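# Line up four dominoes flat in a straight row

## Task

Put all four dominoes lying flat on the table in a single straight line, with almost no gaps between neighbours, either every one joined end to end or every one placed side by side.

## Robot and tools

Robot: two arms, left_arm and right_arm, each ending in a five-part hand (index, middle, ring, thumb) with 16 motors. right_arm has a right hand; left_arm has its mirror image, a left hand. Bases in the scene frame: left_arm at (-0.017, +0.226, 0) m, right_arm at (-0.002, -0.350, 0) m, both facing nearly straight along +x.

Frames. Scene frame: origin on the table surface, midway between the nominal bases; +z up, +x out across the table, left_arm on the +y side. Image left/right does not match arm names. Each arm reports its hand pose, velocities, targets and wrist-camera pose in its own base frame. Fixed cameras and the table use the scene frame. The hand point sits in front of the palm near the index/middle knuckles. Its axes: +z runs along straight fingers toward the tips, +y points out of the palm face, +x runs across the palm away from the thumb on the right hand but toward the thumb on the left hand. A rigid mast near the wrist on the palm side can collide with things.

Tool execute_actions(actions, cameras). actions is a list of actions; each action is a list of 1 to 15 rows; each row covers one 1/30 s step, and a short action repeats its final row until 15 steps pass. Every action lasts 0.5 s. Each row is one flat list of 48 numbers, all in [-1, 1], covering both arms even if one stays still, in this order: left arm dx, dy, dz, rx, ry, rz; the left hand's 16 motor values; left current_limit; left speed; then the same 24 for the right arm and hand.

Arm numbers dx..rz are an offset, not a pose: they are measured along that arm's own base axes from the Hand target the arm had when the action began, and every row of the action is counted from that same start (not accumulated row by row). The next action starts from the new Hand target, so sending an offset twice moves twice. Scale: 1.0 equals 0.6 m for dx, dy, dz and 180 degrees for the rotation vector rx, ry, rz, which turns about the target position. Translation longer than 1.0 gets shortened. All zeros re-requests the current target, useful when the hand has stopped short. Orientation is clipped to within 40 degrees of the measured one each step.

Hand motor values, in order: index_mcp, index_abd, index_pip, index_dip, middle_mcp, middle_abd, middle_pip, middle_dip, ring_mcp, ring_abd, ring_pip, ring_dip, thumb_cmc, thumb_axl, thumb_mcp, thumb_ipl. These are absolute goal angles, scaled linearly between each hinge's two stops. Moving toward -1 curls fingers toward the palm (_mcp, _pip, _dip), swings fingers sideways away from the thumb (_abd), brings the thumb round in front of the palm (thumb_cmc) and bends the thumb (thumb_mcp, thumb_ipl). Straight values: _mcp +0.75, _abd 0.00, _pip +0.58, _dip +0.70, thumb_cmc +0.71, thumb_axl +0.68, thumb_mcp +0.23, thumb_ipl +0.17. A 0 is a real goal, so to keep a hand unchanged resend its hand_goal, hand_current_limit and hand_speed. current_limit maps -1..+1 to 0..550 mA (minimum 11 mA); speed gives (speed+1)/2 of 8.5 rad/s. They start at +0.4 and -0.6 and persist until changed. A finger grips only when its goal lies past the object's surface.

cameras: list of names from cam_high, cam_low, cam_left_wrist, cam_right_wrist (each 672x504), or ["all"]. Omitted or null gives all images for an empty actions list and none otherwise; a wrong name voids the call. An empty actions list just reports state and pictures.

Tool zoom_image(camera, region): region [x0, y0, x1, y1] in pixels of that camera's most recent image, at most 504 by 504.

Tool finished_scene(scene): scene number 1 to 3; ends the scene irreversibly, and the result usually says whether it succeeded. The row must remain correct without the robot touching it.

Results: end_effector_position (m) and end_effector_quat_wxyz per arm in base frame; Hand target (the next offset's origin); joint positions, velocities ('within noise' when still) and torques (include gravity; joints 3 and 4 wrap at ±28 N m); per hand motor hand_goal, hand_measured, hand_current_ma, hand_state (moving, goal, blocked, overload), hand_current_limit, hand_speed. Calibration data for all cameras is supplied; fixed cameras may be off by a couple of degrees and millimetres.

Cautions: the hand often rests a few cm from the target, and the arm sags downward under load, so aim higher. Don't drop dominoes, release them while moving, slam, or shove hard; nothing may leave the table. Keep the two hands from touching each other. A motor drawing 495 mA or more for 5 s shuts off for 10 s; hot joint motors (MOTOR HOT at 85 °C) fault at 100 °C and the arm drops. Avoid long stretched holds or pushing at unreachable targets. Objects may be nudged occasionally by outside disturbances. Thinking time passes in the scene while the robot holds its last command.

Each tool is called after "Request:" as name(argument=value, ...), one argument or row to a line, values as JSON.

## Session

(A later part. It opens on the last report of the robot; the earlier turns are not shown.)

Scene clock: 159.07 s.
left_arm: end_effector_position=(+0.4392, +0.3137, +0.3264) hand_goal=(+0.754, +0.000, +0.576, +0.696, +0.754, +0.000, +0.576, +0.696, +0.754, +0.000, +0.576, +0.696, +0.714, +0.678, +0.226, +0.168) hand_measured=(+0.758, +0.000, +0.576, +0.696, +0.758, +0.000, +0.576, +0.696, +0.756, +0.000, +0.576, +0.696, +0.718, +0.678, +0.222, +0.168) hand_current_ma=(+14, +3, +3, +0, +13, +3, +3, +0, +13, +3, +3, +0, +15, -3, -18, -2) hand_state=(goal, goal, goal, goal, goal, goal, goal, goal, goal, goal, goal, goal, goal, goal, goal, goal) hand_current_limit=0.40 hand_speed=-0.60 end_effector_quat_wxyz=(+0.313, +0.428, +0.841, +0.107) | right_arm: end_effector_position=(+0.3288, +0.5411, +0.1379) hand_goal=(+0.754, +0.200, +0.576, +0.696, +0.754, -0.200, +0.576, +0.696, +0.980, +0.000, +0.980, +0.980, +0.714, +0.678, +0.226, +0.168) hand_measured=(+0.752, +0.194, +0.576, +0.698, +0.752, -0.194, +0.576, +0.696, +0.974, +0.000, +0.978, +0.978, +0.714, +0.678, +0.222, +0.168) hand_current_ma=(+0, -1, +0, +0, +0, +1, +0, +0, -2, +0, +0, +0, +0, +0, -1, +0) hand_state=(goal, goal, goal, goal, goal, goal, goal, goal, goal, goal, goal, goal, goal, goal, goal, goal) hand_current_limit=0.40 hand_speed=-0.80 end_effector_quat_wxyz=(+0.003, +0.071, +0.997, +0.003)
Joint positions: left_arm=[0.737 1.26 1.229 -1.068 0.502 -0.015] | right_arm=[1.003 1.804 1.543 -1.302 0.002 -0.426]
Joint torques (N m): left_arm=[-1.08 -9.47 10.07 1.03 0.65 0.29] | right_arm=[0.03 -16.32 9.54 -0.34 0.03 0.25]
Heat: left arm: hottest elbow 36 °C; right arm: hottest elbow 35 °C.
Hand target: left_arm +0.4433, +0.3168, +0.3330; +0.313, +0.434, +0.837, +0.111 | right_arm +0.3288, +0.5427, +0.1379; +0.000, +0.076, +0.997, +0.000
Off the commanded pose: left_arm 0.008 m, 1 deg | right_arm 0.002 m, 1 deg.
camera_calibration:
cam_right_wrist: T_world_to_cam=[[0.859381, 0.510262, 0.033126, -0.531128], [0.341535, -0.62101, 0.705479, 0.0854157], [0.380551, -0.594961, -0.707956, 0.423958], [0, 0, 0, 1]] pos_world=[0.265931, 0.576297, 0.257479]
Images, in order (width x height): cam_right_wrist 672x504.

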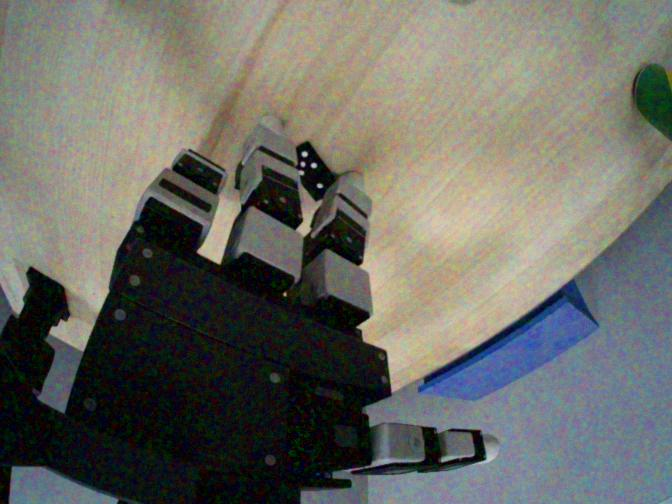

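Request:
execute_actions(
  actions=[
    [[0,0,0,0,0,0,0.754,0,0.576,0.696,0.754,0,0.576,0.696,0.754,0,0.576,0.696,0.714,0.678,0.226,0.168,0.4,-0.6,0.003,0.003,0.07,0,0,0,0.754,0.2,0.576,0.696,0.754,-0.2,0.576,0.696,0.98,0,0.98,0.98,0.714,0.678,0.226,0.168,0.4,-0.6]],
    [[0,0,0,0,0,0,0.754,0,0.576,0.696,0.754,0,0.576,0.696,0.754,0,0.576,0.696,0.714,0.678,0.226,0.168,0.4,-0.6,0.02,0,0.02,0,0,-0.04,0.754,0.2,0.576,0.696,0.754,-0.2,0.576,0.696,0.98,0,0.98,0.98,0.714,0.678,0.226,0.168,0.4,-0.6]],
    [[0,0,0,0,0,0,0.754,0,0.576,0.696,0.754,0,0.576,0.696,0.754,0,0.576,0.696,0.714,0.678,0.226,0.168,0.4,-0.6,0.028,-0.02,-0.015,0,0,-0.054,0.754,0.2,0.576,0.696,0.754,-0.2,0.576,0.696,0.98,0,0.98,0.98,0.714,0.678,0.226,0.168,0.4,-0.6]],
  ],
  cameras=["cam_right_wrist"],
)

Request:
zoom_image(
  camera="cam_right_wrist",
  region=[220, 80, 420, 230],
)

Scene clock: 163.67 s.
left_arm: end_effector_position=(+0.4392, +0.3137, +0.3264) hand_goal=(+0.754, +0.000, +0.576, +0.696, +0.754, +0.000, +0.576, +0.696, +0.754, +0.000, +0.576, +0.696, +0.714, +0.678, +0.226, +0.168) hand_measured=(+0.758, +0.000, +0.576, +0.696, +0.758, +0.000, +0.576, +0.696, +0.756, +0.000, +0.576, +0.696, +0.718, +0.678, +0.222, +0.168) hand_current_ma=(+14, +3, +3, +0, +13, +3, +3, +0, +13, +3, +3, +0, +15, -3, -18, -2) hand_state=(goal, goal, goal, goal, goal, goal, goal, goal, goal, goal, goal, goal, goal, goal, goal, goal) hand_current_limit=0.40 hand_speed=-0.60 end_effector_quat_wxyz=(+0.313, +0.428, +0.841, +0.107) | right_arm: end_effector_position=(+0.3447, +0.5205, +0.1604) hand_goal=(+0.754, +0.200, +0.576, +0.696, +0.754, -0.200, +0.576, +0.696, +0.980, +0.000, +0.980, +0.980, +0.714, +0.678, +0.226, +0.168) hand_measured=(+0.748, +0.200, +0.574, +0.696, +0.752, -0.194, +0.576, +0.696, +0.974, +0.000, +0.978, +0.978, +0.714, +0.678, +0.222, +0.168) hand_current_ma=(-1, +0, +0, +0, +0, +1, +0, +0, -2, +0, +0, +0, +0, +0, -1, +0) hand_state=(goal, goal, goal, goal, goal, goal, goal, goal, goal, goal, goal, goal, goal, goal, goal, goal) hand_current_limit=0.40 hand_speed=-0.60 end_effector_quat_wxyz=(-0.010, +0.210, +0.977, -0.025)
Joint positions: left_arm=[0.737 1.26 1.229 -1.068 0.502 -0.015] | right_arm=[1.002 1.804 1.617 -1.439 -0.002 -0.145]
Joint torques (N m): left_arm=[-0.38 -9.29 10.1 0.98 0.64 0.31] | right_arm=[-0.97 -16.67 12.66 0.29 0.19 0.31]
Heat: left arm: hottest elbow 36 °C; right arm: hottest elbow 35 °C.
Hand target: left_arm +0.4433, +0.3168, +0.3330; +0.313, +0.434, +0.837, +0.111 | right_arm +0.3593, +0.5326, +0.1829; +0.000, +0.221, +0.975, +0.000
Off the commanded pose: left_arm 0.008 m, 1 deg | right_arm 0.029 m, 3 deg.
camera_calibration:
cam_right_wrist: T_world_to_cam=[[0.967774, 0.251319, -0.0158613, -0.429794], [0.182435, -0.656315, 0.732098, 0.120377], [0.17358, -0.711399, -0.681015, 0.549174], [0, 0, 0, 1]] pos_world=[0.298657, 0.577703, 0.279051]
Images, in order (width x height): cam_right_wrist 672x504.

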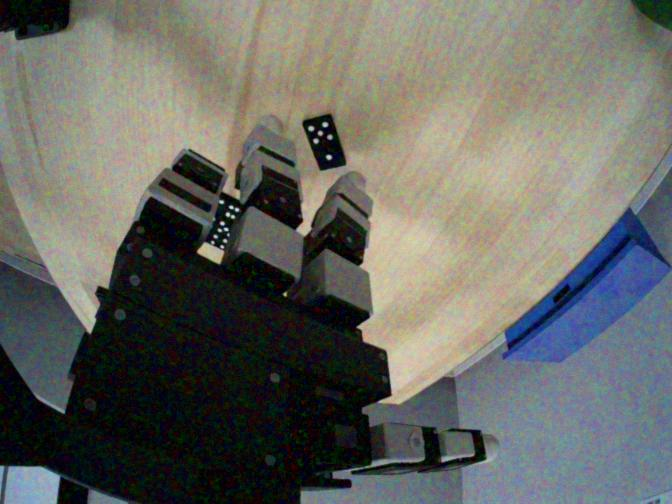

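Scaled by 2.520 from the camera's 672x504 image, which has a finer 960x720 frame.

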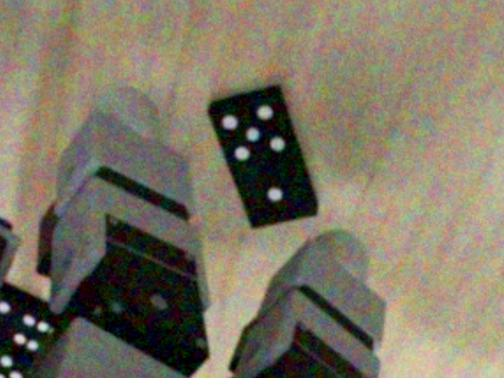

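Request:
execute_actions(
  actions=[
    [[0,0,0,0,0,0,0.754,0,0.576,0.696,0.754,0,0.576,0.696,0.754,0,0.576,0.696,0.714,0.678,0.226,0.168,0.4,-0.6,0.0298,-0.038,0.025,0,0,-0.1,0.754,0.2,0.576,0.696,0.754,-0.2,0.576,0.696,0.98,0,0.98,0.98,0.714,0.678,0.226,0.168,0.4,-0.6]],
    [[0,0,0,0,0,0,0.754,0,0.576,0.696,0.754,0,0.576,0.696,0.754,0,0.576,0.696,0.714,0.678,0.226,0.168,0.4,-0.6,0.0298,-0.038,0,0,0,-0.1,0.754,0.2,0.576,0.696,0.754,-0.2,0.576,0.696,0.98,0,0.98,0.98,0.714,0.678,0.226,0.168,0.4,-0.6]],
    [[0,0,0,0,0,0,0.754,0,0.576,0.696,0.754,0,0.576,0.696,0.754,0,0.576,0.696,0.714,0.678,0.226,0.168,0.4,-0.6,0,0,-0.045,0,0,0,0.754,0.2,0.576,0.696,0.754,-0.2,0.576,0.696,0.98,0,0.98,0.98,0.714,0.678,0.226,0.168,0.4,-0.6]],
  ],
  cameras=["cam_right_wrist"],
)

Request:
zoom_image(
  camera="cam_right_wrist",
  region=[220, 80, 420, 230],
)

Scene clock: 166.70 s.
left_arm: end_effector_position=(+0.4392, +0.3137, +0.3264) hand_goal=(+0.754, +0.000, +0.576, +0.696, +0.754, +0.000, +0.576, +0.696, +0.754, +0.000, +0.576, +0.696, +0.714, +0.678, +0.226, +0.168) hand_measured=(+0.758, +0.000, +0.576, +0.696, +0.758, +0.000, +0.576, +0.696, +0.756, +0.000, +0.576, +0.696, +0.718, +0.678, +0.222, +0.168) hand_current_ma=(+14, +3, +3, +0, +13, +3, +3, +0, +13, +3, +3, +0, +15, -3, -18, -2) hand_state=(goal, goal, goal, goal, goal, goal, goal, goal, goal, goal, goal, goal, goal, goal, goal, goal) hand_current_limit=0.40 hand_speed=-0.60 end_effector_quat_wxyz=(+0.313, +0.428, +0.841, +0.107) | right_arm: end_effector_position=(+0.3872, +0.4823, +0.1685) hand_goal=(+0.754, +0.200, +0.576, +0.696, +0.754, -0.200, +0.576, +0.696, +0.980, +0.000, +0.980, +0.980, +0.714, +0.678, +0.226, +0.168) hand_measured=(+0.748, +0.200, +0.574, +0.696, +0.752, -0.194, +0.576, +0.696, +0.974, +0.000, +0.978, +0.978, +0.714, +0.678, +0.222, +0.168) hand_current_ma=(-1, +0, +0, +0, +0, +1, +0, +0, -2, +0, +0, +0, +0, +0, -1, +0) hand_state=(goal, goal, goal, goal, goal, goal, goal, goal, goal, goal, goal, goal, goal, goal, goal, goal) hand_current_limit=0.40 hand_speed=-0.60 end_effector_quat_wxyz=(-0.002, +0.503, +0.864, -0.009)
Joint positions: left_arm=[0.737 1.26 1.229 -1.068 0.502 -0.015] | right_arm=[0.99 1.813 1.643 -1.419 -0.003 0.474]
Joint torques (N m): left_arm=[-0.62 -9 10.03 1.13 0.68 0.34] | right_arm=[-0.38 -16.09 10.25 0.4 0.27 0.26]
Heat: left arm: hottest elbow 36 °C; right arm: hottest elbow 36 °C.
Hand target: left_arm +0.4433, +0.3168, +0.3330; +0.313, +0.434, +0.837, +0.111 | right_arm +0.3953, +0.4869, +0.1710; +0.001, +0.512, +0.859, +0.000
Off the commanded pose: left_arm 0.008 m, 1 deg | right_arm 0.009 m, 2 deg.
camera_calibration:
cam_right_wrist: T_world_to_cam=[[0.929461, -0.368433, 0.0189682, -0.153351], [-0.268706, -0.640854, 0.719099, 0.250947], [-0.252784, -0.673471, -0.694649, 0.669218], [0, 0, 0, 1]] pos_world=[0.379133, 0.55502, 0.287325]
Images, in order (width x height): cam_right_wrist 672x504.

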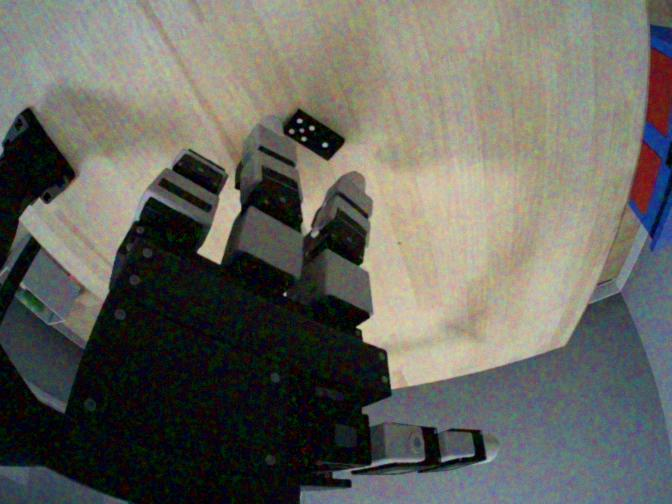

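Scaled by 2.520 from the camera's 672x504 image, which has a finer 960x720 frame.

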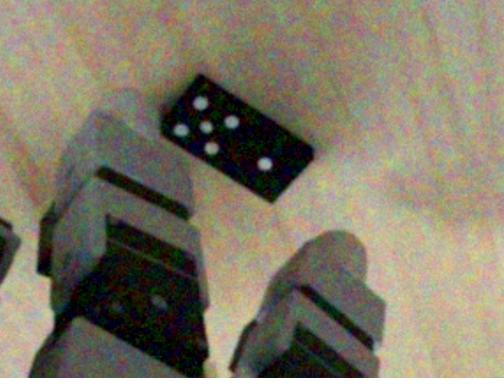

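Request:
execute_actions(
  actions=[
    [[0,0,0,0,0,0,0.754,0,0.576,0.696,0.754,0,0.576,0.696,0.754,0,0.576,0.696,0.714,0.678,0.226,0.168,0.4,-0.6,-0.006,-0.008,-0.038,0,0,0,0.754,0.2,0.576,0.696,0.754,-0.2,0.576,0.696,0.98,0,0.98,0.98,0.714,0.678,0.226,0.168,0.4,-0.6]],
  ],
  cameras=["cam_right_wrist"],
)

Request:
zoom_image(
  camera="cam_right_wrist",
  region=[220, 80, 420, 230],
)

Scene clock: 169.07 s.
left_arm: end_effector_position=(+0.4392, +0.3137, +0.3264) hand_goal=(+0.754, +0.000, +0.576, +0.696, +0.754, +0.000, +0.576, +0.696, +0.754, +0.000, +0.576, +0.696, +0.714, +0.678, +0.226, +0.168) hand_measured=(+0.758, +0.000, +0.576, +0.696, +0.758, +0.000, +0.576, +0.696, +0.756, +0.000, +0.576, +0.696, +0.718, +0.678, +0.222, +0.168) hand_current_ma=(+14, +3, +3, +0, +13, +3, +3, +0, +13, +3, +3, +0, +15, -3, -18, -2) hand_state=(goal, goal, goal, goal, goal, goal, goal, goal, goal, goal, goal, goal, goal, goal, goal, goal) hand_current_limit=0.40 hand_speed=-0.60 end_effector_quat_wxyz=(+0.313, +0.428, +0.841, +0.107) | right_arm: end_effector_position=(+0.3883, +0.4838, +0.1540) hand_goal=(+0.754, +0.200, +0.576, +0.696, +0.754, -0.200, +0.576, +0.696, +0.980, +0.000, +0.980, +0.980, +0.714, +0.678, +0.226, +0.168) hand_measured=(+0.750, +0.200, +0.574, +0.696, +0.752, -0.194, +0.576, +0.696, +0.974, +0.000, +0.978, +0.978, +0.714, +0.678, +0.222, +0.168) hand_current_ma=(-1, +0, +0, +0, +0, +1, +0, +0, -2, +0, +0, +0, +0, +0, -1, +0) hand_state=(goal, goal, goal, goal, goal, goal, goal, goal, goal, goal, goal, goal, goal, goal, goal, goal) hand_current_limit=0.40 hand_speed=-0.60 end_effector_quat_wxyz=(-0.001, +0.504, +0.864, +0.001)
Joint positions: left_arm=[0.737 1.26 1.229 -1.068 0.502 -0.015] | right_arm=[0.99 1.813 1.601 -1.358 -0.003 0.475]
Joint torques (N m): left_arm=[-0.73 -9 9.83 1.33 0.7 0.36] | right_arm=[-0.67 -16.56 8.18 0.43 0.28 0.27]
Heat: left arm: hottest elbow 36 °C; right arm: hottest elbow 36 °C.
Hand target: left_arm +0.4433, +0.3168, +0.3330; +0.313, +0.434, +0.837, +0.111 | right_arm +0.3916, +0.4821, +0.1482; +0.000, +0.512, +0.859, +0.000
Off the commanded pose: left_arm 0.008 m, 1 deg | right_arm 0.007 m, 1 deg.
camera_calibration:
cam_right_wrist: T_world_to_cam=[[0.92882, -0.369824, 0.0228991, -0.153208], [-0.277061, -0.652153, 0.705644, 0.27343], [-0.24603, -0.661761, -0.708196, 0.654206], [0, 0, 0, 1]] pos_world=[0.379014, 0.554586, 0.27387]
Images, in order (width x height): cam_right_wrist 672x504.

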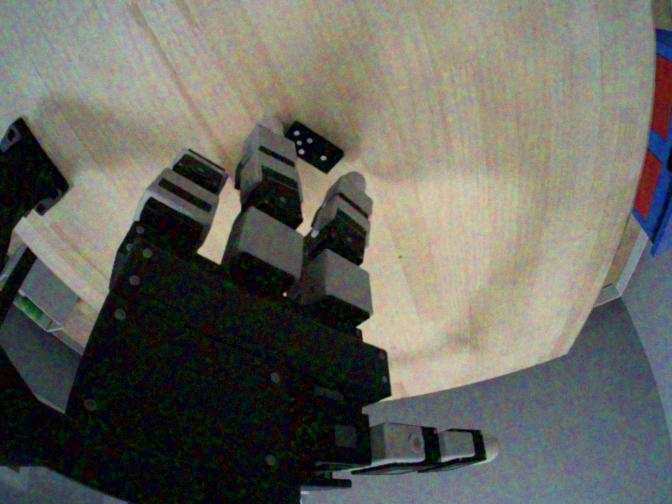

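Scaled by 2.520 from the camera's 672x504 image, which has a finer 960x720 frame.

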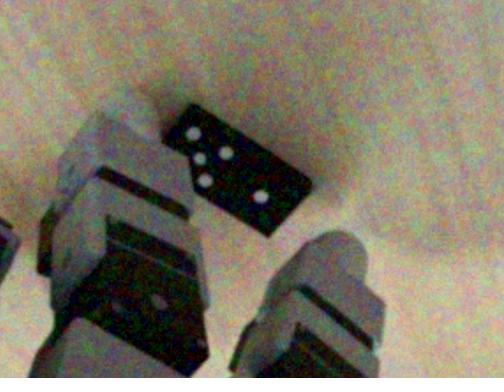

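Request:
execute_actions(
  actions=[
    [[0,0,0,0,0,0,0.754,0,0.576,0.696,0.754,0,0.576,0.696,0.754,0,0.576,0.696,0.714,0.678,0.226,0.168,0.4,-0.6,0.002,-0.006,-0.035,0,0,0,0.754,0.2,0.576,0.696,0.754,-0.2,0.576,0.696,0.98,0,0.98,0.98,0.714,0.678,0.226,0.168,0.4,-0.6]],
  ],
  cameras=["cam_right_wrist"],
)

Request:
zoom_image(
  camera="cam_right_wrist",
  region=[220, 80, 420, 230],
)

Scene clock: 171.80 s.
left_arm: end_effector_position=(+0.4392, +0.3137, +0.3264) hand_goal=(+0.754, +0.000, +0.576, +0.696, +0.754, +0.000, +0.576, +0.696, +0.754, +0.000, +0.576, +0.696, +0.714, +0.678, +0.226, +0.168) hand_measured=(+0.758, +0.000, +0.576, +0.696, +0.758, +0.000, +0.576, +0.696, +0.756, +0.000, +0.576, +0.696, +0.718, +0.678, +0.222, +0.168) hand_current_ma=(+14, +3, +3, +0, +13, +3, +3, +0, +13, +3, +3, +0, +15, -3, -18, -2) hand_state=(goal, goal, goal, goal, goal, goal, goal, goal, goal, goal, goal, goal, goal, goal, goal, goal) hand_current_limit=0.40 hand_speed=-0.60 end_effector_quat_wxyz=(+0.313, +0.428, +0.841, +0.107) | right_arm: end_effector_position=(+0.3881, +0.4813, +0.1360) hand_goal=(+0.754, +0.200, +0.576, +0.696, +0.754, -0.200, +0.576, +0.696, +0.980, +0.000, +0.980, +0.980, +0.714, +0.678, +0.226, +0.168) hand_measured=(+0.752, +0.200, +0.574, +0.696, +0.756, -0.200, +0.578, +0.696, +0.974, +0.000, +0.978, +0.978, +0.714, +0.678, +0.222, +0.168) hand_current_ma=(+0, +0, +0, +0, +0, +0, +0, +0, -2, +0, +0, +0, +0, +0, -1, +0) hand_state=(goal, goal, goal, goal, goal, goal, goal, goal, goal, goal, goal, goal, goal, goal, goal, goal) hand_current_limit=0.40 hand_speed=-0.60 end_effector_quat_wxyz=(+0.000, +0.505, +0.863, +0.002)
Joint positions: left_arm=[0.737 1.26 1.229 -1.068 0.502 -0.015] | right_arm=[0.988 1.817 1.558 -1.308 -0.001 0.475]
Joint torques (N m): left_arm=[-0.85 -10.46 10.03 0.9 0.62 0.33] | right_arm=[-0.91 -16.26 7.77 0.65 0.21 0.22]
Heat: left arm: hottest elbow 37 °C; right arm: hottest elbow 35 °C.
Hand target: left_arm +0.4433, +0.3168, +0.3330; +0.313, +0.434, +0.837, +0.111 | right_arm +0.3927, +0.4785, +0.1270; +0.000, +0.512, +0.859, +0.000
Off the commanded pose: left_arm 0.008 m, 1 deg | right_arm 0.010 m, 1 deg.
camera_calibration:
cam_right_wrist: T_world_to_cam=[[0.928181, -0.371302, 0.0248114, -0.152724], [-0.279848, -0.652506, 0.704217, 0.285905], [-0.245287, -0.660584, -0.709551, 0.639031], [0, 0, 0, 1]] pos_world=[0.378511, 0.551981, 0.255876]
Images, in order (width x height): cam_right_wrist 672x504.

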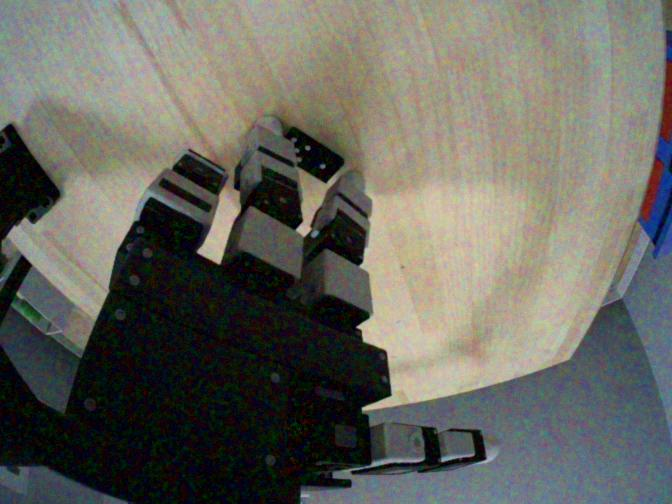

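Scaled by 2.520 from the camera's 672x504 image, which has a finer 960x720 frame.

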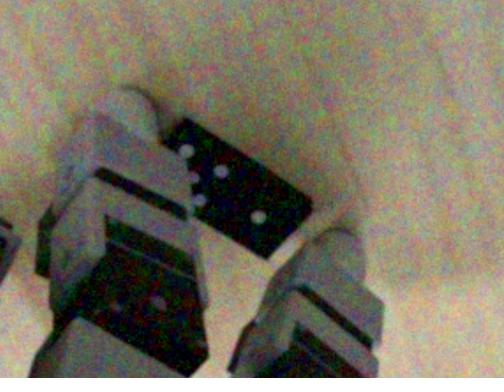

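Request:
execute_actions(
  actions=[
    [[0,0,0,0,0,0,0.754,0,0.576,0.696,0.754,0,0.576,0.696,0.754,0,0.576,0.696,0.714,0.678,0.226,0.168,0.4,-0.6,0.0,0,-0.001,0,0,0,0.754,0.05,0.576,0.696,0.754,-0.05,0.576,0.696,0.98,0,0.98,0.98,0.714,0.678,0.226,0.168,0.4,-0.9]],
    [[0,0,0,0,0,0,0.754,0,0.576,0.696,0.754,0,0.576,0.696,0.754,0,0.576,0.696,0.714,0.678,0.226,0.168,0.4,-0.6,0.0,0,0,0,0,0,0.754,0.04,0.576,0.696,0.754,-0.04,0.576,0.696,0.98,0,0.98,0.98,0.714,0.678,0.226,0.168,0.4,-0.9]],
  ],
  cameras=["cam_right_wrist"],
)

Request:
zoom_image(
  camera="cam_right_wrist",
  region=[220, 80, 420, 230],
)

Scene clock: 173.80 s.
left_arm: end_effector_position=(+0.4392, +0.3137, +0.3264) hand_goal=(+0.754, +0.000, +0.576, +0.696, +0.754, +0.000, +0.576, +0.696, +0.754, +0.000, +0.576, +0.696, +0.714, +0.678, +0.226, +0.168) hand_measured=(+0.758, +0.000, +0.576, +0.696, +0.758, +0.000, +0.576, +0.696, +0.756, +0.000, +0.576, +0.696, +0.718, +0.678, +0.222, +0.168) hand_current_ma=(+14, +3, +3, +0, +13, +3, +3, +0, +13, +3, +3, +0, +15, -3, -18, -2) hand_state=(goal, goal, goal, goal, goal, goal, goal, goal, goal, goal, goal, goal, goal, goal, goal, goal) hand_current_limit=0.40 hand_speed=-0.60 end_effector_quat_wxyz=(+0.313, +0.428, +0.841, +0.107) | right_arm: end_effector_position=(+0.3882, +0.4815, +0.1367) hand_goal=(+0.754, +0.040, +0.576, +0.696, +0.754, -0.040, +0.576, +0.696, +0.980, +0.000, +0.980, +0.980, +0.714, +0.678, +0.226, +0.168) hand_measured=(+0.752, +0.122, +0.576, +0.696, +0.756, -0.128, +0.578, +0.696, +0.974, +0.000, +0.978, +0.978, +0.714, +0.678, +0.222, +0.168) hand_current_ma=(+0, +106, +0, +0, +0, -119, +0, +0, -2, +0, +0, +0, +0, +0, -1, +0) hand_state=(goal, blocked, goal, goal, goal, blocked, goal, goal, goal, goal, goal, goal, goal, goal, goal, goal) hand_current_limit=0.40 hand_speed=-0.90 end_effector_quat_wxyz=(+0.000, +0.505, +0.863, +0.003)
Joint positions: left_arm=[0.737 1.26 1.229 -1.068 0.502 -0.015] | right_arm=[0.988 1.816 1.558 -1.307 -0.001 0.475]
Joint torques (N m): left_arm=[-1.26 -9.23 10.18 1.09 0.66 0.31] | right_arm=[-1.03 -15.79 7.8 0.61 0.23 0.23]
Heat: left arm: hottest elbow 37 °C; right arm: hottest elbow 35 °C.
Hand target: left_arm +0.4433, +0.3168, +0.3330; +0.313, +0.434, +0.837, +0.111 | right_arm +0.3927, +0.4786, +0.1266; +0.000, +0.512, +0.859, +0.000
Off the commanded pose: left_arm 0.008 m, 1 deg | right_arm 0.012 m, 1 deg.
camera_calibration:
cam_right_wrist: T_world_to_cam=[[0.928135, -0.371384, 0.025285, -0.152804], [-0.280763, -0.653825, 0.702627, 0.286747], [-0.244413, -0.659232, -0.711109, 0.638993], [0, 0, 0, 1]] pos_world=[0.378509, 0.551977, 0.256781]
Images, in order (width x height): cam_right_wrist 672x504.

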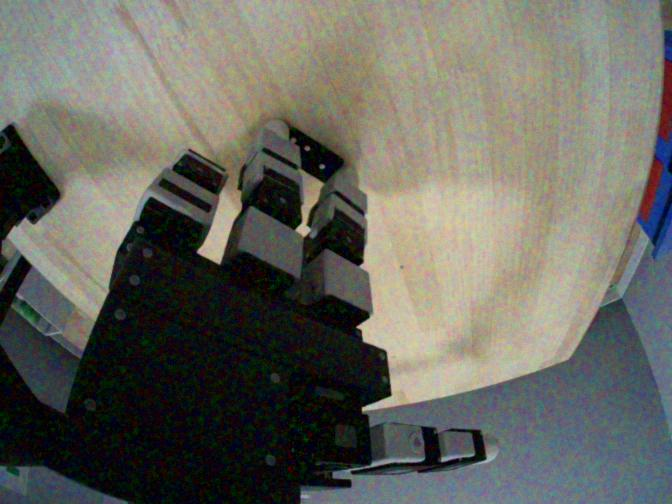

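Scaled by 2.520 from the camera's 672x504 image, which has a finer 960x720 frame.

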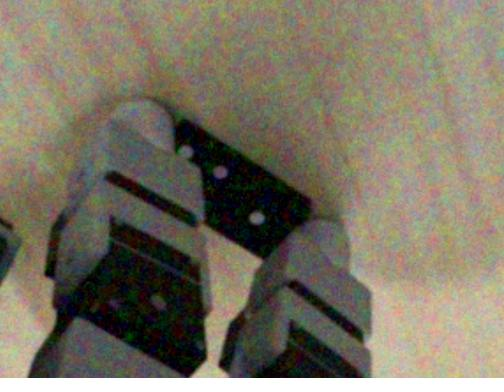

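Request:
execute_actions(
  actions=[
    [[0,0,0,0,0,0,0.754,0,0.576,0.696,0.754,0,0.576,0.696,0.754,0,0.576,0.696,0.714,0.678,0.226,0.168,0.4,-0.6,-0.057,-0.0102,0.003,0,0,0.0759,0.754,0.04,0.576,0.696,0.754,-0.04,0.576,0.696,0.98,0,0.98,0.98,0.714,0.678,0.226,0.168,0.4,-0.9]],
    [[0,0,0,0,0,0,0.754,0,0.576,0.696,0.754,0,0.576,0.696,0.754,0,0.576,0.696,0.714,0.678,0.226,0.168,0.4,-0.6,-0.0625,-0.014,0.003,0,0,0.0759,0.754,0.04,0.576,0.696,0.754,-0.04,0.576,0.696,0.98,0,0.98,0.98,0.714,0.678,0.226,0.168,0.4,-0.9]],
  ],
  cameras=["cam_right_wrist"],
)

Request:
zoom_image(
  camera="cam_right_wrist",
  region=[220, 80, 420, 230],
)

Scene clock: 178.73 s.
left_arm: end_effector_position=(+0.4392, +0.3137, +0.3264) hand_goal=(+0.754, +0.000, +0.576, +0.696, +0.754, +0.000, +0.576, +0.696, +0.754, +0.000, +0.576, +0.696, +0.714, +0.678, +0.226, +0.168) hand_measured=(+0.758, +0.000, +0.576, +0.696, +0.758, +0.000, +0.576, +0.696, +0.756, +0.000, +0.576, +0.696, +0.718, +0.678, +0.222, +0.168) hand_current_ma=(+14, +3, +3, +0, +13, +3, +3, +0, +13, +3, +3, +0, +15, -3, -18, -2) hand_state=(goal, goal, goal, goal, goal, goal, goal, goal, goal, goal, goal, goal, goal, goal, goal, goal) hand_current_limit=0.40 hand_speed=-0.60 end_effector_quat_wxyz=(+0.313, +0.428, +0.841, +0.107) | right_arm: end_effector_position=(+0.3278, +0.4644, +0.1359) hand_goal=(+0.754, +0.040, +0.576, +0.696, +0.754, -0.040, +0.576, +0.696, +0.980, +0.000, +0.980, +0.980, +0.714, +0.678, +0.226, +0.168) hand_measured=(+0.732, +0.116, +0.562, +0.686, +0.754, -0.124, +0.576, +0.696, +0.974, +0.000, +0.978, +0.978, +0.714, +0.678, +0.222, +0.168) hand_current_ma=(-15, +91, -6, -4, +0, -111, +0, +0, -2, +0, +0, +0, +0, +0, -1, +0) hand_state=(blocked, blocked, goal, goal, goal, blocked, goal, goal, goal, goal, goal, goal, goal, goal, goal, goal) hand_current_limit=0.40 hand_speed=-0.90 end_effector_quat_wxyz=(+0.004, +0.306, +0.952, +0.002)
Joint positions: left_arm=[0.737 1.26 1.229 -1.068 0.502 -0.015] | right_arm=[1.007 1.652 1.333 -1.247 0.006 0.058]
Joint torques (N m): left_arm=[-0.67 -9.64 9.96 1.02 0.64 0.33] | right_arm=[0.32 -14.51 6.76 0.47 -0.1 -0.06]
Heat: left arm: hottest elbow 37 °C; right arm: hottest elbow 35 °C.
Hand target: left_arm +0.4433, +0.3168, +0.3330; +0.313, +0.434, +0.837, +0.111 | right_arm +0.3212, +0.4640, +0.1301; +0.000, +0.295, +0.956, +0.000
Off the commanded pose: left_arm 0.008 m, 1 deg | right_arm 0.009 m, 1 deg.
camera_calibration:
cam_right_wrist: T_world_to_cam=[[0.997856, 0.0562242, 0.0334897, -0.325667], [0.0161614, -0.707607, 0.706422, 0.186228], [0.0634155, -0.704366, -0.706999, 0.53186], [0, 0, 0, 1]] pos_world=[0.288231, 0.524711, 0.255376]
Images, in order (width x height): cam_right_wrist 672x504.

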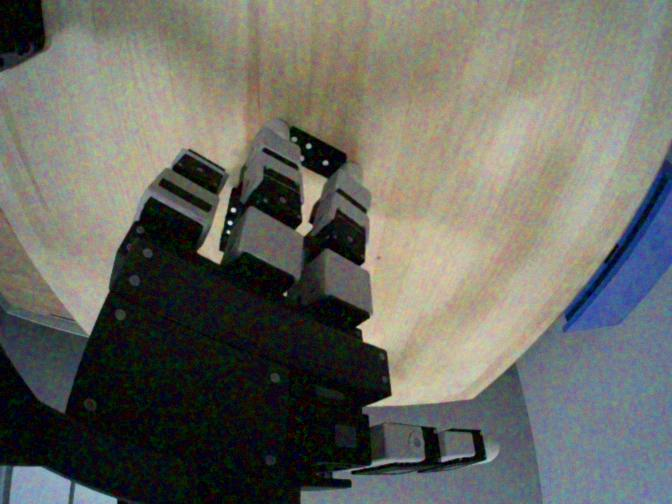

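Scaled by 2.520 from the camera's 672x504 image, which has a finer 960x720 frame.

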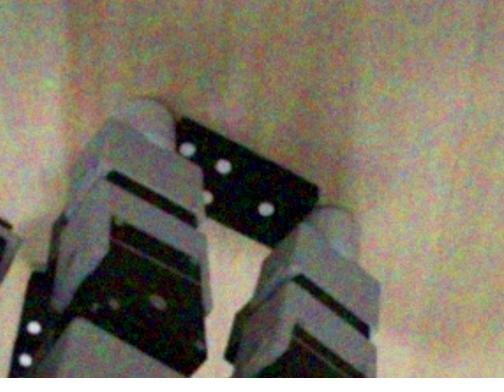

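Request:
execute_actions(
  actions=[
    [[0,0,0,0,0,0,0.754,0,0.576,0.696,0.754,0,0.576,0.696,0.754,0,0.576,0.696,0.714,0.678,0.226,0.168,0.4,-0.6,-0.072,-0.022,0.002,0,0,0.048,0.754,0.04,0.576,0.696,0.754,-0.04,0.576,0.696,0.98,0,0.98,0.98,0.714,0.678,0.226,0.168,0.4,-0.9]],
  ],
  cameras=["cam_right_wrist", "cam_high"],
)

Request:
zoom_image(
  camera="cam_right_wrist",
  region=[220, 80, 420, 230],
)

Request:
zoom_image(
  camera="cam_high",
  region=[210, 180, 310, 255],
)

Scene clock: 180.70 s.
left_arm: end_effector_position=(+0.4392, +0.3137, +0.3264) hand_goal=(+0.754, +0.000, +0.576, +0.696, +0.754, +0.000, +0.576, +0.696, +0.754, +0.000, +0.576, +0.696, +0.714, +0.678, +0.226, +0.168) hand_measured=(+0.758, +0.000, +0.576, +0.696, +0.758, +0.000, +0.576, +0.696, +0.756, +0.000, +0.576, +0.696, +0.718, +0.678, +0.222, +0.168) hand_current_ma=(+14, +3, +3, +0, +13, +3, +3, +0, +13, +3, +3, +0, +15, -3, -18, -2) hand_state=(goal, goal, goal, goal, goal, goal, goal, goal, goal, goal, goal, goal, goal, goal, goal, goal) hand_current_limit=0.40 hand_speed=-0.60 end_effector_quat_wxyz=(+0.313, +0.428, +0.841, +0.107) | right_arm: end_effector_position=(+0.2850, +0.4512, +0.1350) hand_goal=(+0.754, +0.040, +0.576, +0.696, +0.754, -0.040, +0.576, +0.696, +0.980, +0.000, +0.980, +0.980, +0.714, +0.678, +0.226, +0.168) hand_measured=(+0.732, +0.116, +0.564, +0.686, +0.754, -0.124, +0.576, +0.696, +0.974, +0.000, +0.978, +0.978, +0.714, +0.678, +0.222, +0.168) hand_current_ma=(-13, +91, -5, -3, +0, -111, +0, +0, -1, +0, +0, +0, +0, +0, -1, +0) hand_state=(blocked, blocked, goal, goal, goal, blocked, goal, goal, goal, goal, goal, goal, goal, goal, goal, goal) hand_current_limit=0.40 hand_speed=-0.90 end_effector_quat_wxyz=(+0.004, +0.233, +0.973, +0.000)
Joint positions: left_arm=[0.737 1.26 1.229 -1.068 0.502 -0.015] | right_arm=[1.044 1.563 1.223 -1.229 0.007 -0.057]
Joint torques (N m): left_arm=[-0.62 -8.7 9.98 1.14 0.64 0.4] | right_arm=[0.21 -13.16 6.74 0.38 -0.14 -0.06]
Heat: left arm: hottest elbow 37 °C; right arm: hottest elbow 35 °C.
Hand target: left_arm +0.4433, +0.3168, +0.3330; +0.313, +0.434, +0.837, +0.111 | right_arm +0.2779, +0.4508, +0.1312; +0.000, +0.222, +0.975, +0.000
Off the commanded pose: left_arm 0.008 m, 1 deg | right_arm 0.008 m, 1 deg.
camera_calibration:
cam_right_wrist: T_world_to_cam=[[0.978043, 0.205968, 0.0317785, -0.343867], [0.123111, -0.694037, 0.709335, 0.141246], [0.168156, -0.689848, -0.704155, 0.48786], [0, 0, 0, 1]] pos_world=[0.236892, 0.505404, 0.254266]
Images, in order (width x height): cam_high 672x504, cam_right_wrist 672x504.

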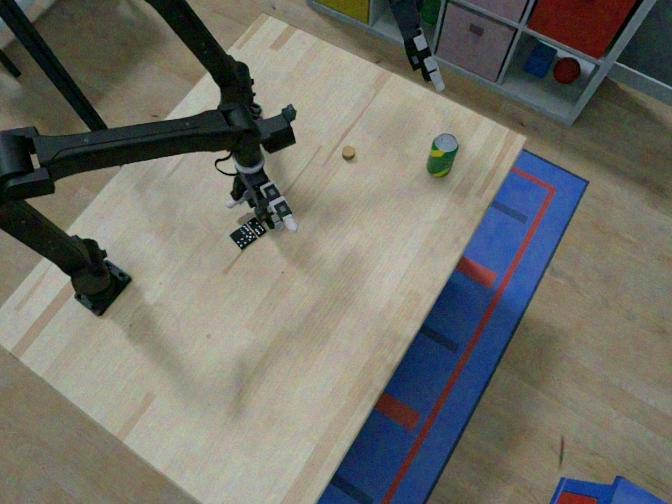

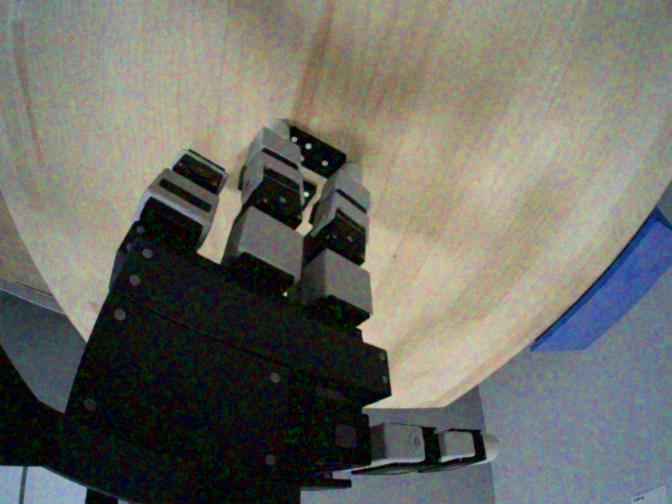

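Scaled by 2.520 from the camera's 672x504 image, which has a finer 960x720 frame.

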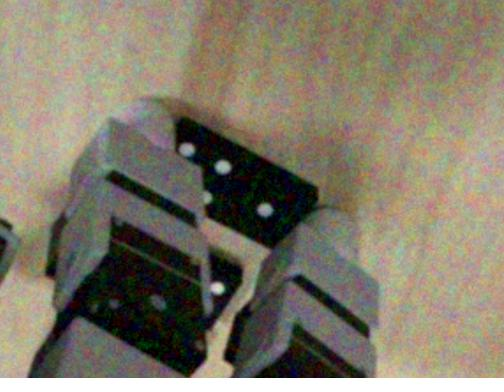

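Scaled by 5.040 from the camera's 672x504 image, which has a finer 960x720 frame.

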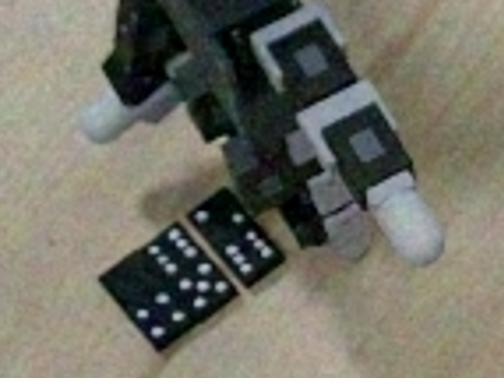

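Request:
zoom_image(
  camera="cam_high",
  region=[225, 210, 275, 255],
)

Scaled by 10.080 from the camera's 672x504 image, which has a finer 960x720 frame.

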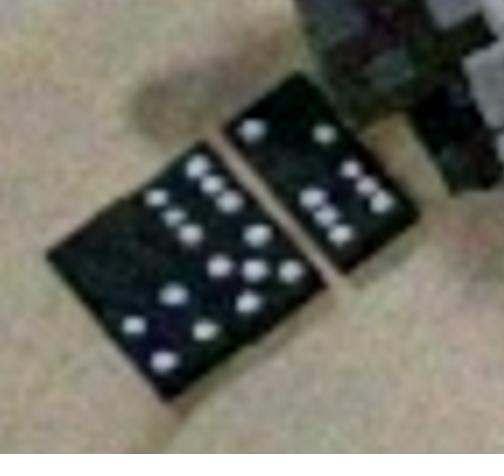

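Request:
zoom_image(
  camera="cam_right_wrist",
  region=[280, 120, 360, 220],
)

Scaled by 5.040 from the camera's 672x504 image, which has a finer 960x720 frame.

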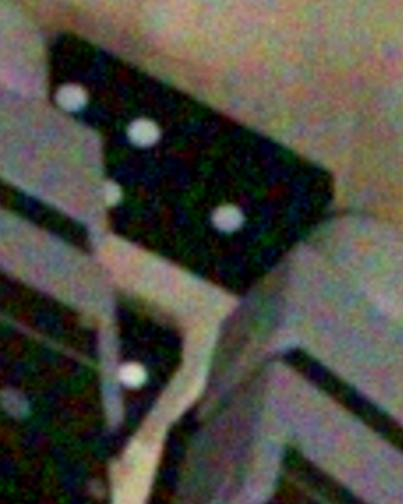

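Request:
execute_actions(
  actions=[
    [[0,0,0,0,0,0,0.754,0,0.576,0.696,0.754,0,0.576,0.696,0.754,0,0.576,0.696,0.714,0.678,0.226,0.168,0.4,-0.6,-0.0135,-0.0195,0.001,0,0,0,0.754,0.04,0.576,0.696,0.754,-0.04,0.576,0.696,0.98,0,0.98,0.98,0.714,0.678,0.226,0.168,0.4,-0.9]],
  ],
  cameras=["cam_right_wrist", "cam_high"],
)

Request:
zoom_image(
  camera="cam_right_wrist",
  region=[280, 120, 360, 220],
)

Request:
zoom_image(
  camera="cam_high",
  region=[225, 210, 275, 255],
)

Scene clock: 185.77 s.
left_arm: end_effector_position=(+0.4392, +0.3137, +0.3264) hand_goal=(+0.754, +0.000, +0.576, +0.696, +0.754, +0.000, +0.576, +0.696, +0.754, +0.000, +0.576, +0.696, +0.714, +0.678, +0.226, +0.168) hand_measured=(+0.758, +0.000, +0.576, +0.696, +0.758, +0.000, +0.576, +0.696, +0.756, +0.000, +0.576, +0.696, +0.718, +0.678, +0.222, +0.168) hand_current_ma=(+14, +3, +3, +0, +13, +3, +3, +0, +13, +3, +3, +0, +15, -3, -18, -2) hand_state=(goal, goal, goal, goal, goal, goal, goal, goal, goal, goal, goal, goal, goal, goal, goal, goal) hand_current_limit=0.40 hand_speed=-0.60 end_effector_quat_wxyz=(+0.313, +0.428, +0.841, +0.107) | right_arm: end_effector_position=(+0.2775, +0.4411, +0.1351) hand_goal=(+0.754, +0.040, +0.576, +0.696, +0.754, -0.040, +0.576, +0.696, +0.980, +0.000, +0.980, +0.980, +0.714, +0.678, +0.226, +0.168) hand_measured=(+0.730, +0.116, +0.562, +0.686, +0.754, -0.124, +0.576, +0.696, +0.974, +0.000, +0.978, +0.978, +0.714, +0.678, +0.222, +0.168) hand_current_ma=(-17, +91, -5, -3, +0, -111, +0, +0, -1, +0, +0, +0, +0, +0, -1, +0) hand_state=(blocked, blocked, goal, goal, goal, blocked, goal, goal, goal, goal, goal, goal, goal, goal, goal, goal) hand_current_limit=0.40 hand_speed=-0.90 end_effector_quat_wxyz=(+0.004, +0.231, +0.973, +0.002)
Joint positions: left_arm=[0.737 1.26 1.229 -1.068 0.502 -0.015] | right_arm=[1.046 1.529 1.183 -1.219 0.006 -0.059]
Joint torques (N m): left_arm=[-1.26 -9 9.98 0.85 0.66 0.29] | right_arm=[0.5 -12.86 6.83 0.25 -0.1 0]
Heat: left arm: hottest elbow 37 °C; right arm: hottest elbow 34 °C.
Hand target: left_arm +0.4433, +0.3168, +0.3330; +0.313, +0.434, +0.837, +0.111 | right_arm +0.2698, +0.4390, +0.1318; +0.000, +0.222, +0.975, +0.000
Off the commanded pose: left_arm 0.008 m, 1 deg | right_arm 0.009 m, 1 deg.
camera_calibration:
cam_right_wrist: T_world_to_cam=[[0.977157, 0.209871, 0.0334298, -0.336178], [0.12537, -0.696292, 0.706725, 0.135891], [0.171598, -0.68639, -0.706698, 0.480083], [0, 0, 0, 1]] pos_world=[0.229081, 0.494698, 0.254475]
Images, in order (width x height): cam_high 672x504, cam_right_wrist 672x504.

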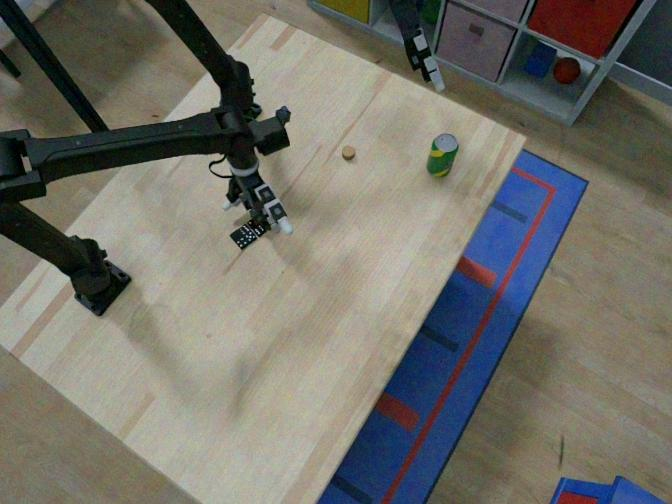

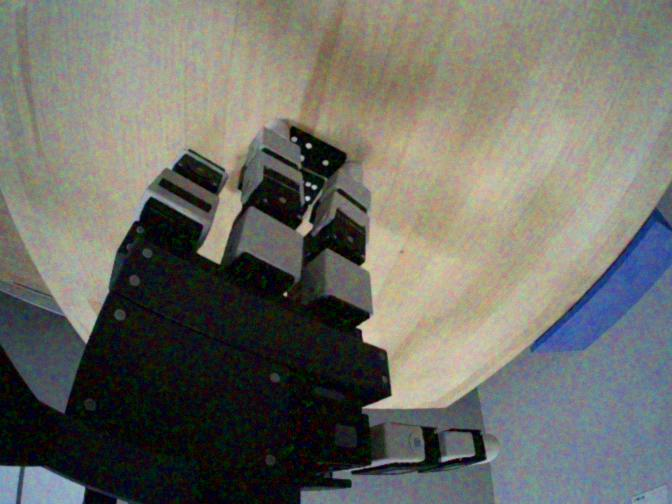

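Scaled by 5.040 from the camera's 672x504 image, which has a finer 960x720 frame.

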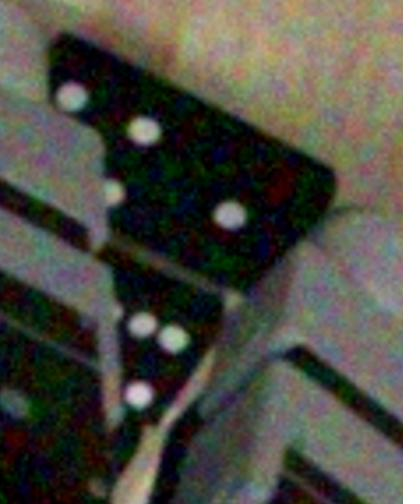

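Scaled by 10.080 from the camera's 672x504 image, which has a finer 960x720 frame.

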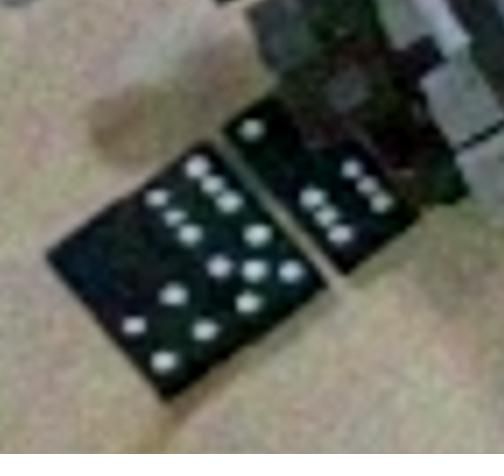

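Request:
execute_actions(
  actions=[
    [[0,0,0,0,0,0,0.754,0,0.576,0.696,0.754,0,0.576,0.696,0.754,0,0.576,0.696,0.714,0.678,0.226,0.168,0.4,-0.6,-0.005,-0.009,0,0,0,0.005,0.754,0.04,0.576,0.696,0.754,-0.04,0.576,0.696,0.98,0,0.98,0.98,0.714,0.678,0.226,0.168,0.4,-0.9]],
  ],
  cameras=["cam_right_wrist", "cam_high"],
)

Request:
zoom_image(
  camera="cam_right_wrist",
  region=[280, 120, 360, 220],
)

Request:
zoom_image(
  camera="cam_high",
  region=[225, 210, 275, 255],
)

Scene clock: 187.10 s.
left_arm: end_effector_position=(+0.4392, +0.3137, +0.3264) hand_goal=(+0.754, +0.000, +0.576, +0.696, +0.754, +0.000, +0.576, +0.696, +0.754, +0.000, +0.576, +0.696, +0.714, +0.678, +0.226, +0.168) hand_measured=(+0.758, +0.000, +0.576, +0.696, +0.758, +0.000, +0.576, +0.696, +0.756, +0.000, +0.576, +0.696, +0.718, +0.678, +0.222, +0.168) hand_current_ma=(+14, +3, +3, +0, +13, +3, +3, +0, +13, +3, +3, +0, +15, -3, -18, -2) hand_state=(goal, goal, goal, goal, goal, goal, goal, goal, goal, goal, goal, goal, goal, goal, goal, goal) hand_current_limit=0.40 hand_speed=-0.60 end_effector_quat_wxyz=(+0.313, +0.428, +0.841, +0.107) | right_arm: end_effector_position=(+0.2733, +0.4367, +0.1351) hand_goal=(+0.754, +0.040, +0.576, +0.696, +0.754, -0.040, +0.576, +0.696, +0.980, +0.000, +0.980, +0.980, +0.714, +0.678, +0.226, +0.168) hand_measured=(+0.728, +0.116, +0.562, +0.686, +0.754, -0.124, +0.576, +0.696, +0.974, +0.000, +0.978, +0.978, +0.714, +0.678, +0.222, +0.168) hand_current_ma=(-19, +91, -6, -3, +0, -111, +0, +0, -1, +0, +0, +0, +0, +0, -1, +0) hand_state=(blocked, blocked, goal, goal, goal, blocked, goal, goal, goal, goal, goal, goal, goal, goal, goal, goal) hand_current_limit=0.40 hand_speed=-0.90 end_effector_quat_wxyz=(+0.004, +0.222, +0.975, +0.002)
Joint positions: left_arm=[0.737 1.26 1.229 -1.068 0.502 -0.015] | right_arm=[1.046 1.513 1.165 -1.216 0.006 -0.077]
Joint torques (N m): left_arm=[-0.85 -10.23 9.98 1.13 0.63 0.33] | right_arm=[0.03 -12.51 6.78 0.23 -0.11 -0.01]
Heat: left arm: hottest elbow 37 °C; right arm: hottest elbow 34 °C.
Hand target: left_arm +0.4433, +0.3168, +0.3330; +0.313, +0.434, +0.837, +0.111 | right_arm +0.2668, +0.4336, +0.1319; +0.000, +0.214, +0.977, +0.000
Off the commanded pose: left_arm 0.008 m, 1 deg | right_arm 0.008 m, 1 deg.
camera_calibration:
cam_right_wrist: T_world_to_cam=[[0.973307, 0.226978, 0.0339737, -0.337594], [0.137258, -0.69432, 0.706456, 0.129303], [0.183938, -0.682935, -0.706941, 0.472958], [0, 0, 0, 1]] pos_world=[0.223839, 0.489403, 0.254476]
Images, in order (width x height): cam_high 672x504, cam_right_wrist 672x504.

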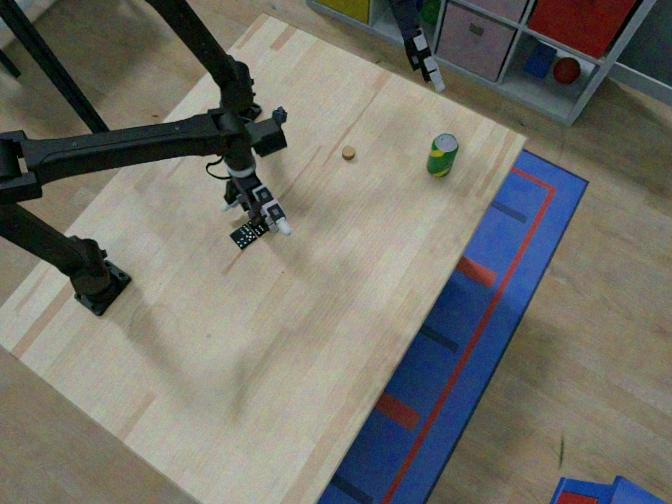

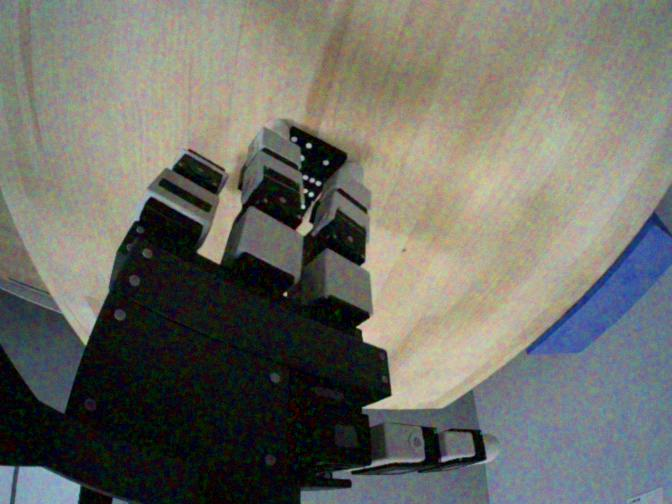

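Scaled by 5.040 from the camera's 672x504 image, which has a finer 960x720 frame.

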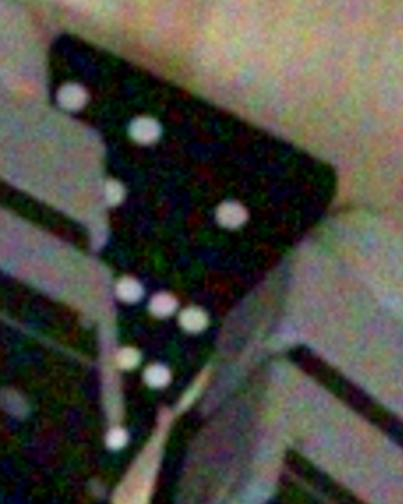

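Scaled by 10.080 from the camera's 672x504 image, which has a finer 960x720 frame.

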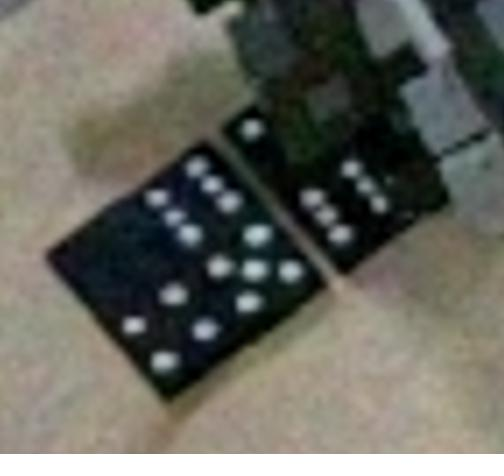

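Request:
execute_actions(
  actions=[
    [[0,0,0,0,0,0,0.754,0,0.576,0.696,0.754,0,0.576,0.696,0.754,0,0.576,0.696,0.714,0.678,0.226,0.168,0.4,-0.6,-0.004,-0.0085,0,0,0,0.008,0.754,0.04,0.576,0.696,0.754,-0.04,0.576,0.696,0.98,0,0.98,0.98,0.714,0.678,0.226,0.168,0.4,-0.9]],
  ],
  cameras=["cam_right_wrist", "cam_high"],
)

Request:
zoom_image(
  camera="cam_right_wrist",
  region=[280, 120, 360, 220],
)

Request:
zoom_image(
  camera="cam_high",
  region=[225, 210, 275, 255],
)

Scene clock: 188.33 s.
left_arm: end_effector_position=(+0.4392, +0.3137, +0.3264) hand_goal=(+0.754, +0.000, +0.576, +0.696, +0.754, +0.000, +0.576, +0.696, +0.754, +0.000, +0.576, +0.696, +0.714, +0.678, +0.226, +0.168) hand_measured=(+0.758, +0.000, +0.576, +0.696, +0.758, +0.000, +0.576, +0.696, +0.756, +0.000, +0.576, +0.696, +0.718, +0.678, +0.222, +0.168) hand_current_ma=(+14, +3, +3, +0, +13, +3, +3, +0, +13, +3, +3, +0, +15, -3, -18, -2) hand_state=(goal, goal, goal, goal, goal, goal, goal, goal, goal, goal, goal, goal, goal, goal, goal, goal) hand_current_limit=0.40 hand_speed=-0.60 end_effector_quat_wxyz=(+0.313, +0.428, +0.841, +0.107) | right_arm: end_effector_position=(+0.2682, +0.4333, +0.1351) hand_goal=(+0.754, +0.040, +0.576, +0.696, +0.754, -0.040, +0.576, +0.696, +0.980, +0.000, +0.980, +0.980, +0.714, +0.678, +0.226, +0.168) hand_measured=(+0.728, +0.116, +0.562, +0.686, +0.754, -0.124, +0.576, +0.696, +0.974, +0.000, +0.978, +0.978, +0.714, +0.678, +0.222, +0.168) hand_current_ma=(-19, +91, -6, -3, +0, -111, +0, +0, -1, +0, +0, +0, +0, +0, -1, +0) hand_state=(blocked, blocked, goal, goal, goal, blocked, goal, goal, goal, goal, goal, goal, goal, goal, goal, goal) hand_current_limit=0.40 hand_speed=-0.90 end_effector_quat_wxyz=(+0.004, +0.207, +0.978, +0.002)
Joint positions: left_arm=[0.737 1.26 1.229 -1.068 0.502 -0.015] | right_arm=[1.046 1.498 1.148 -1.214 0.006 -0.108]
Joint torques (N m): left_arm=[-1.44 -9.7 9.94 0.72 0.7 0.31] | right_arm=[-0.44 -12.28 6.87 0.18 -0.11 -0.02]
Heat: left arm: hottest elbow 37 °C; right arm: hottest elbow 34 °C.
Hand target: left_arm +0.4433, +0.3168, +0.3330; +0.313, +0.434, +0.837, +0.111 | right_arm +0.2644, +0.4285, +0.1319; +0.000, +0.202, +0.979, +0.000
Off the commanded pose: left_arm 0.008 m, 1 deg | right_arm 0.007 m, 1 deg.
camera_calibration:
cam_right_wrist: T_world_to_cam=[[0.965827, 0.25694, 0.0340512, -0.342877], [0.15853, -0.689558, 0.706667, 0.119774], [0.205051, -0.67712, -0.706726, 0.46332], [0, 0, 0, 1]] pos_world=[0.217168, 0.484413, 0.254476]
Images, in order (width x height): cam_high 672x504, cam_right_wrist 672x504.

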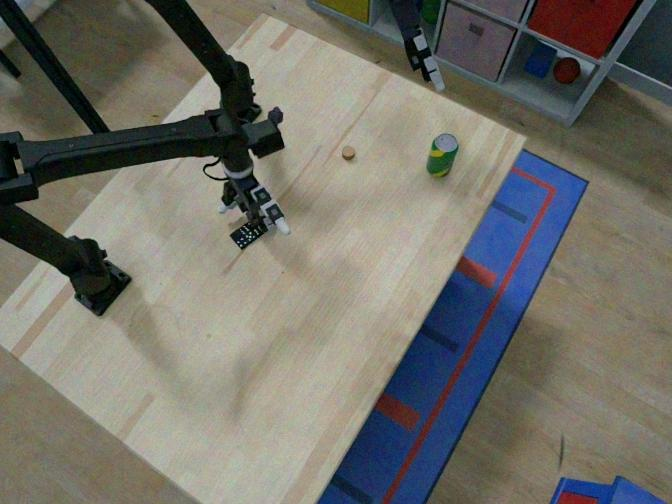

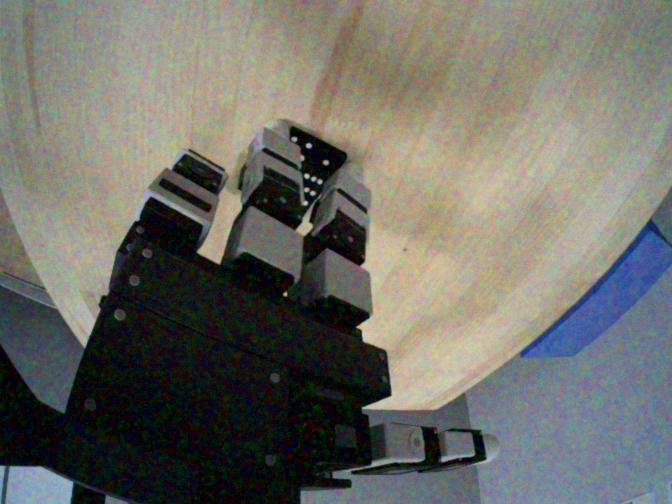

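Scaled by 5.040 from the camera's 672x504 image, which has a finer 960x720 frame.

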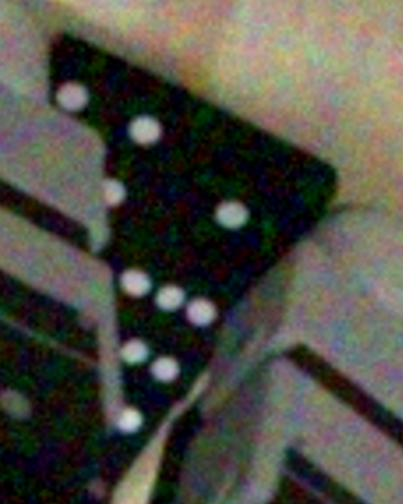

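Scaled by 10.080 from the camera's 672x504 image, which has a finer 960x720 frame.

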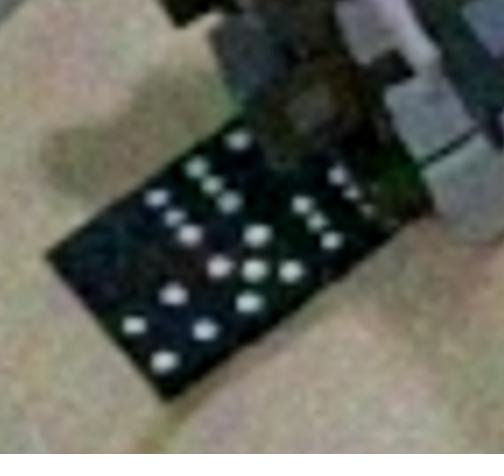

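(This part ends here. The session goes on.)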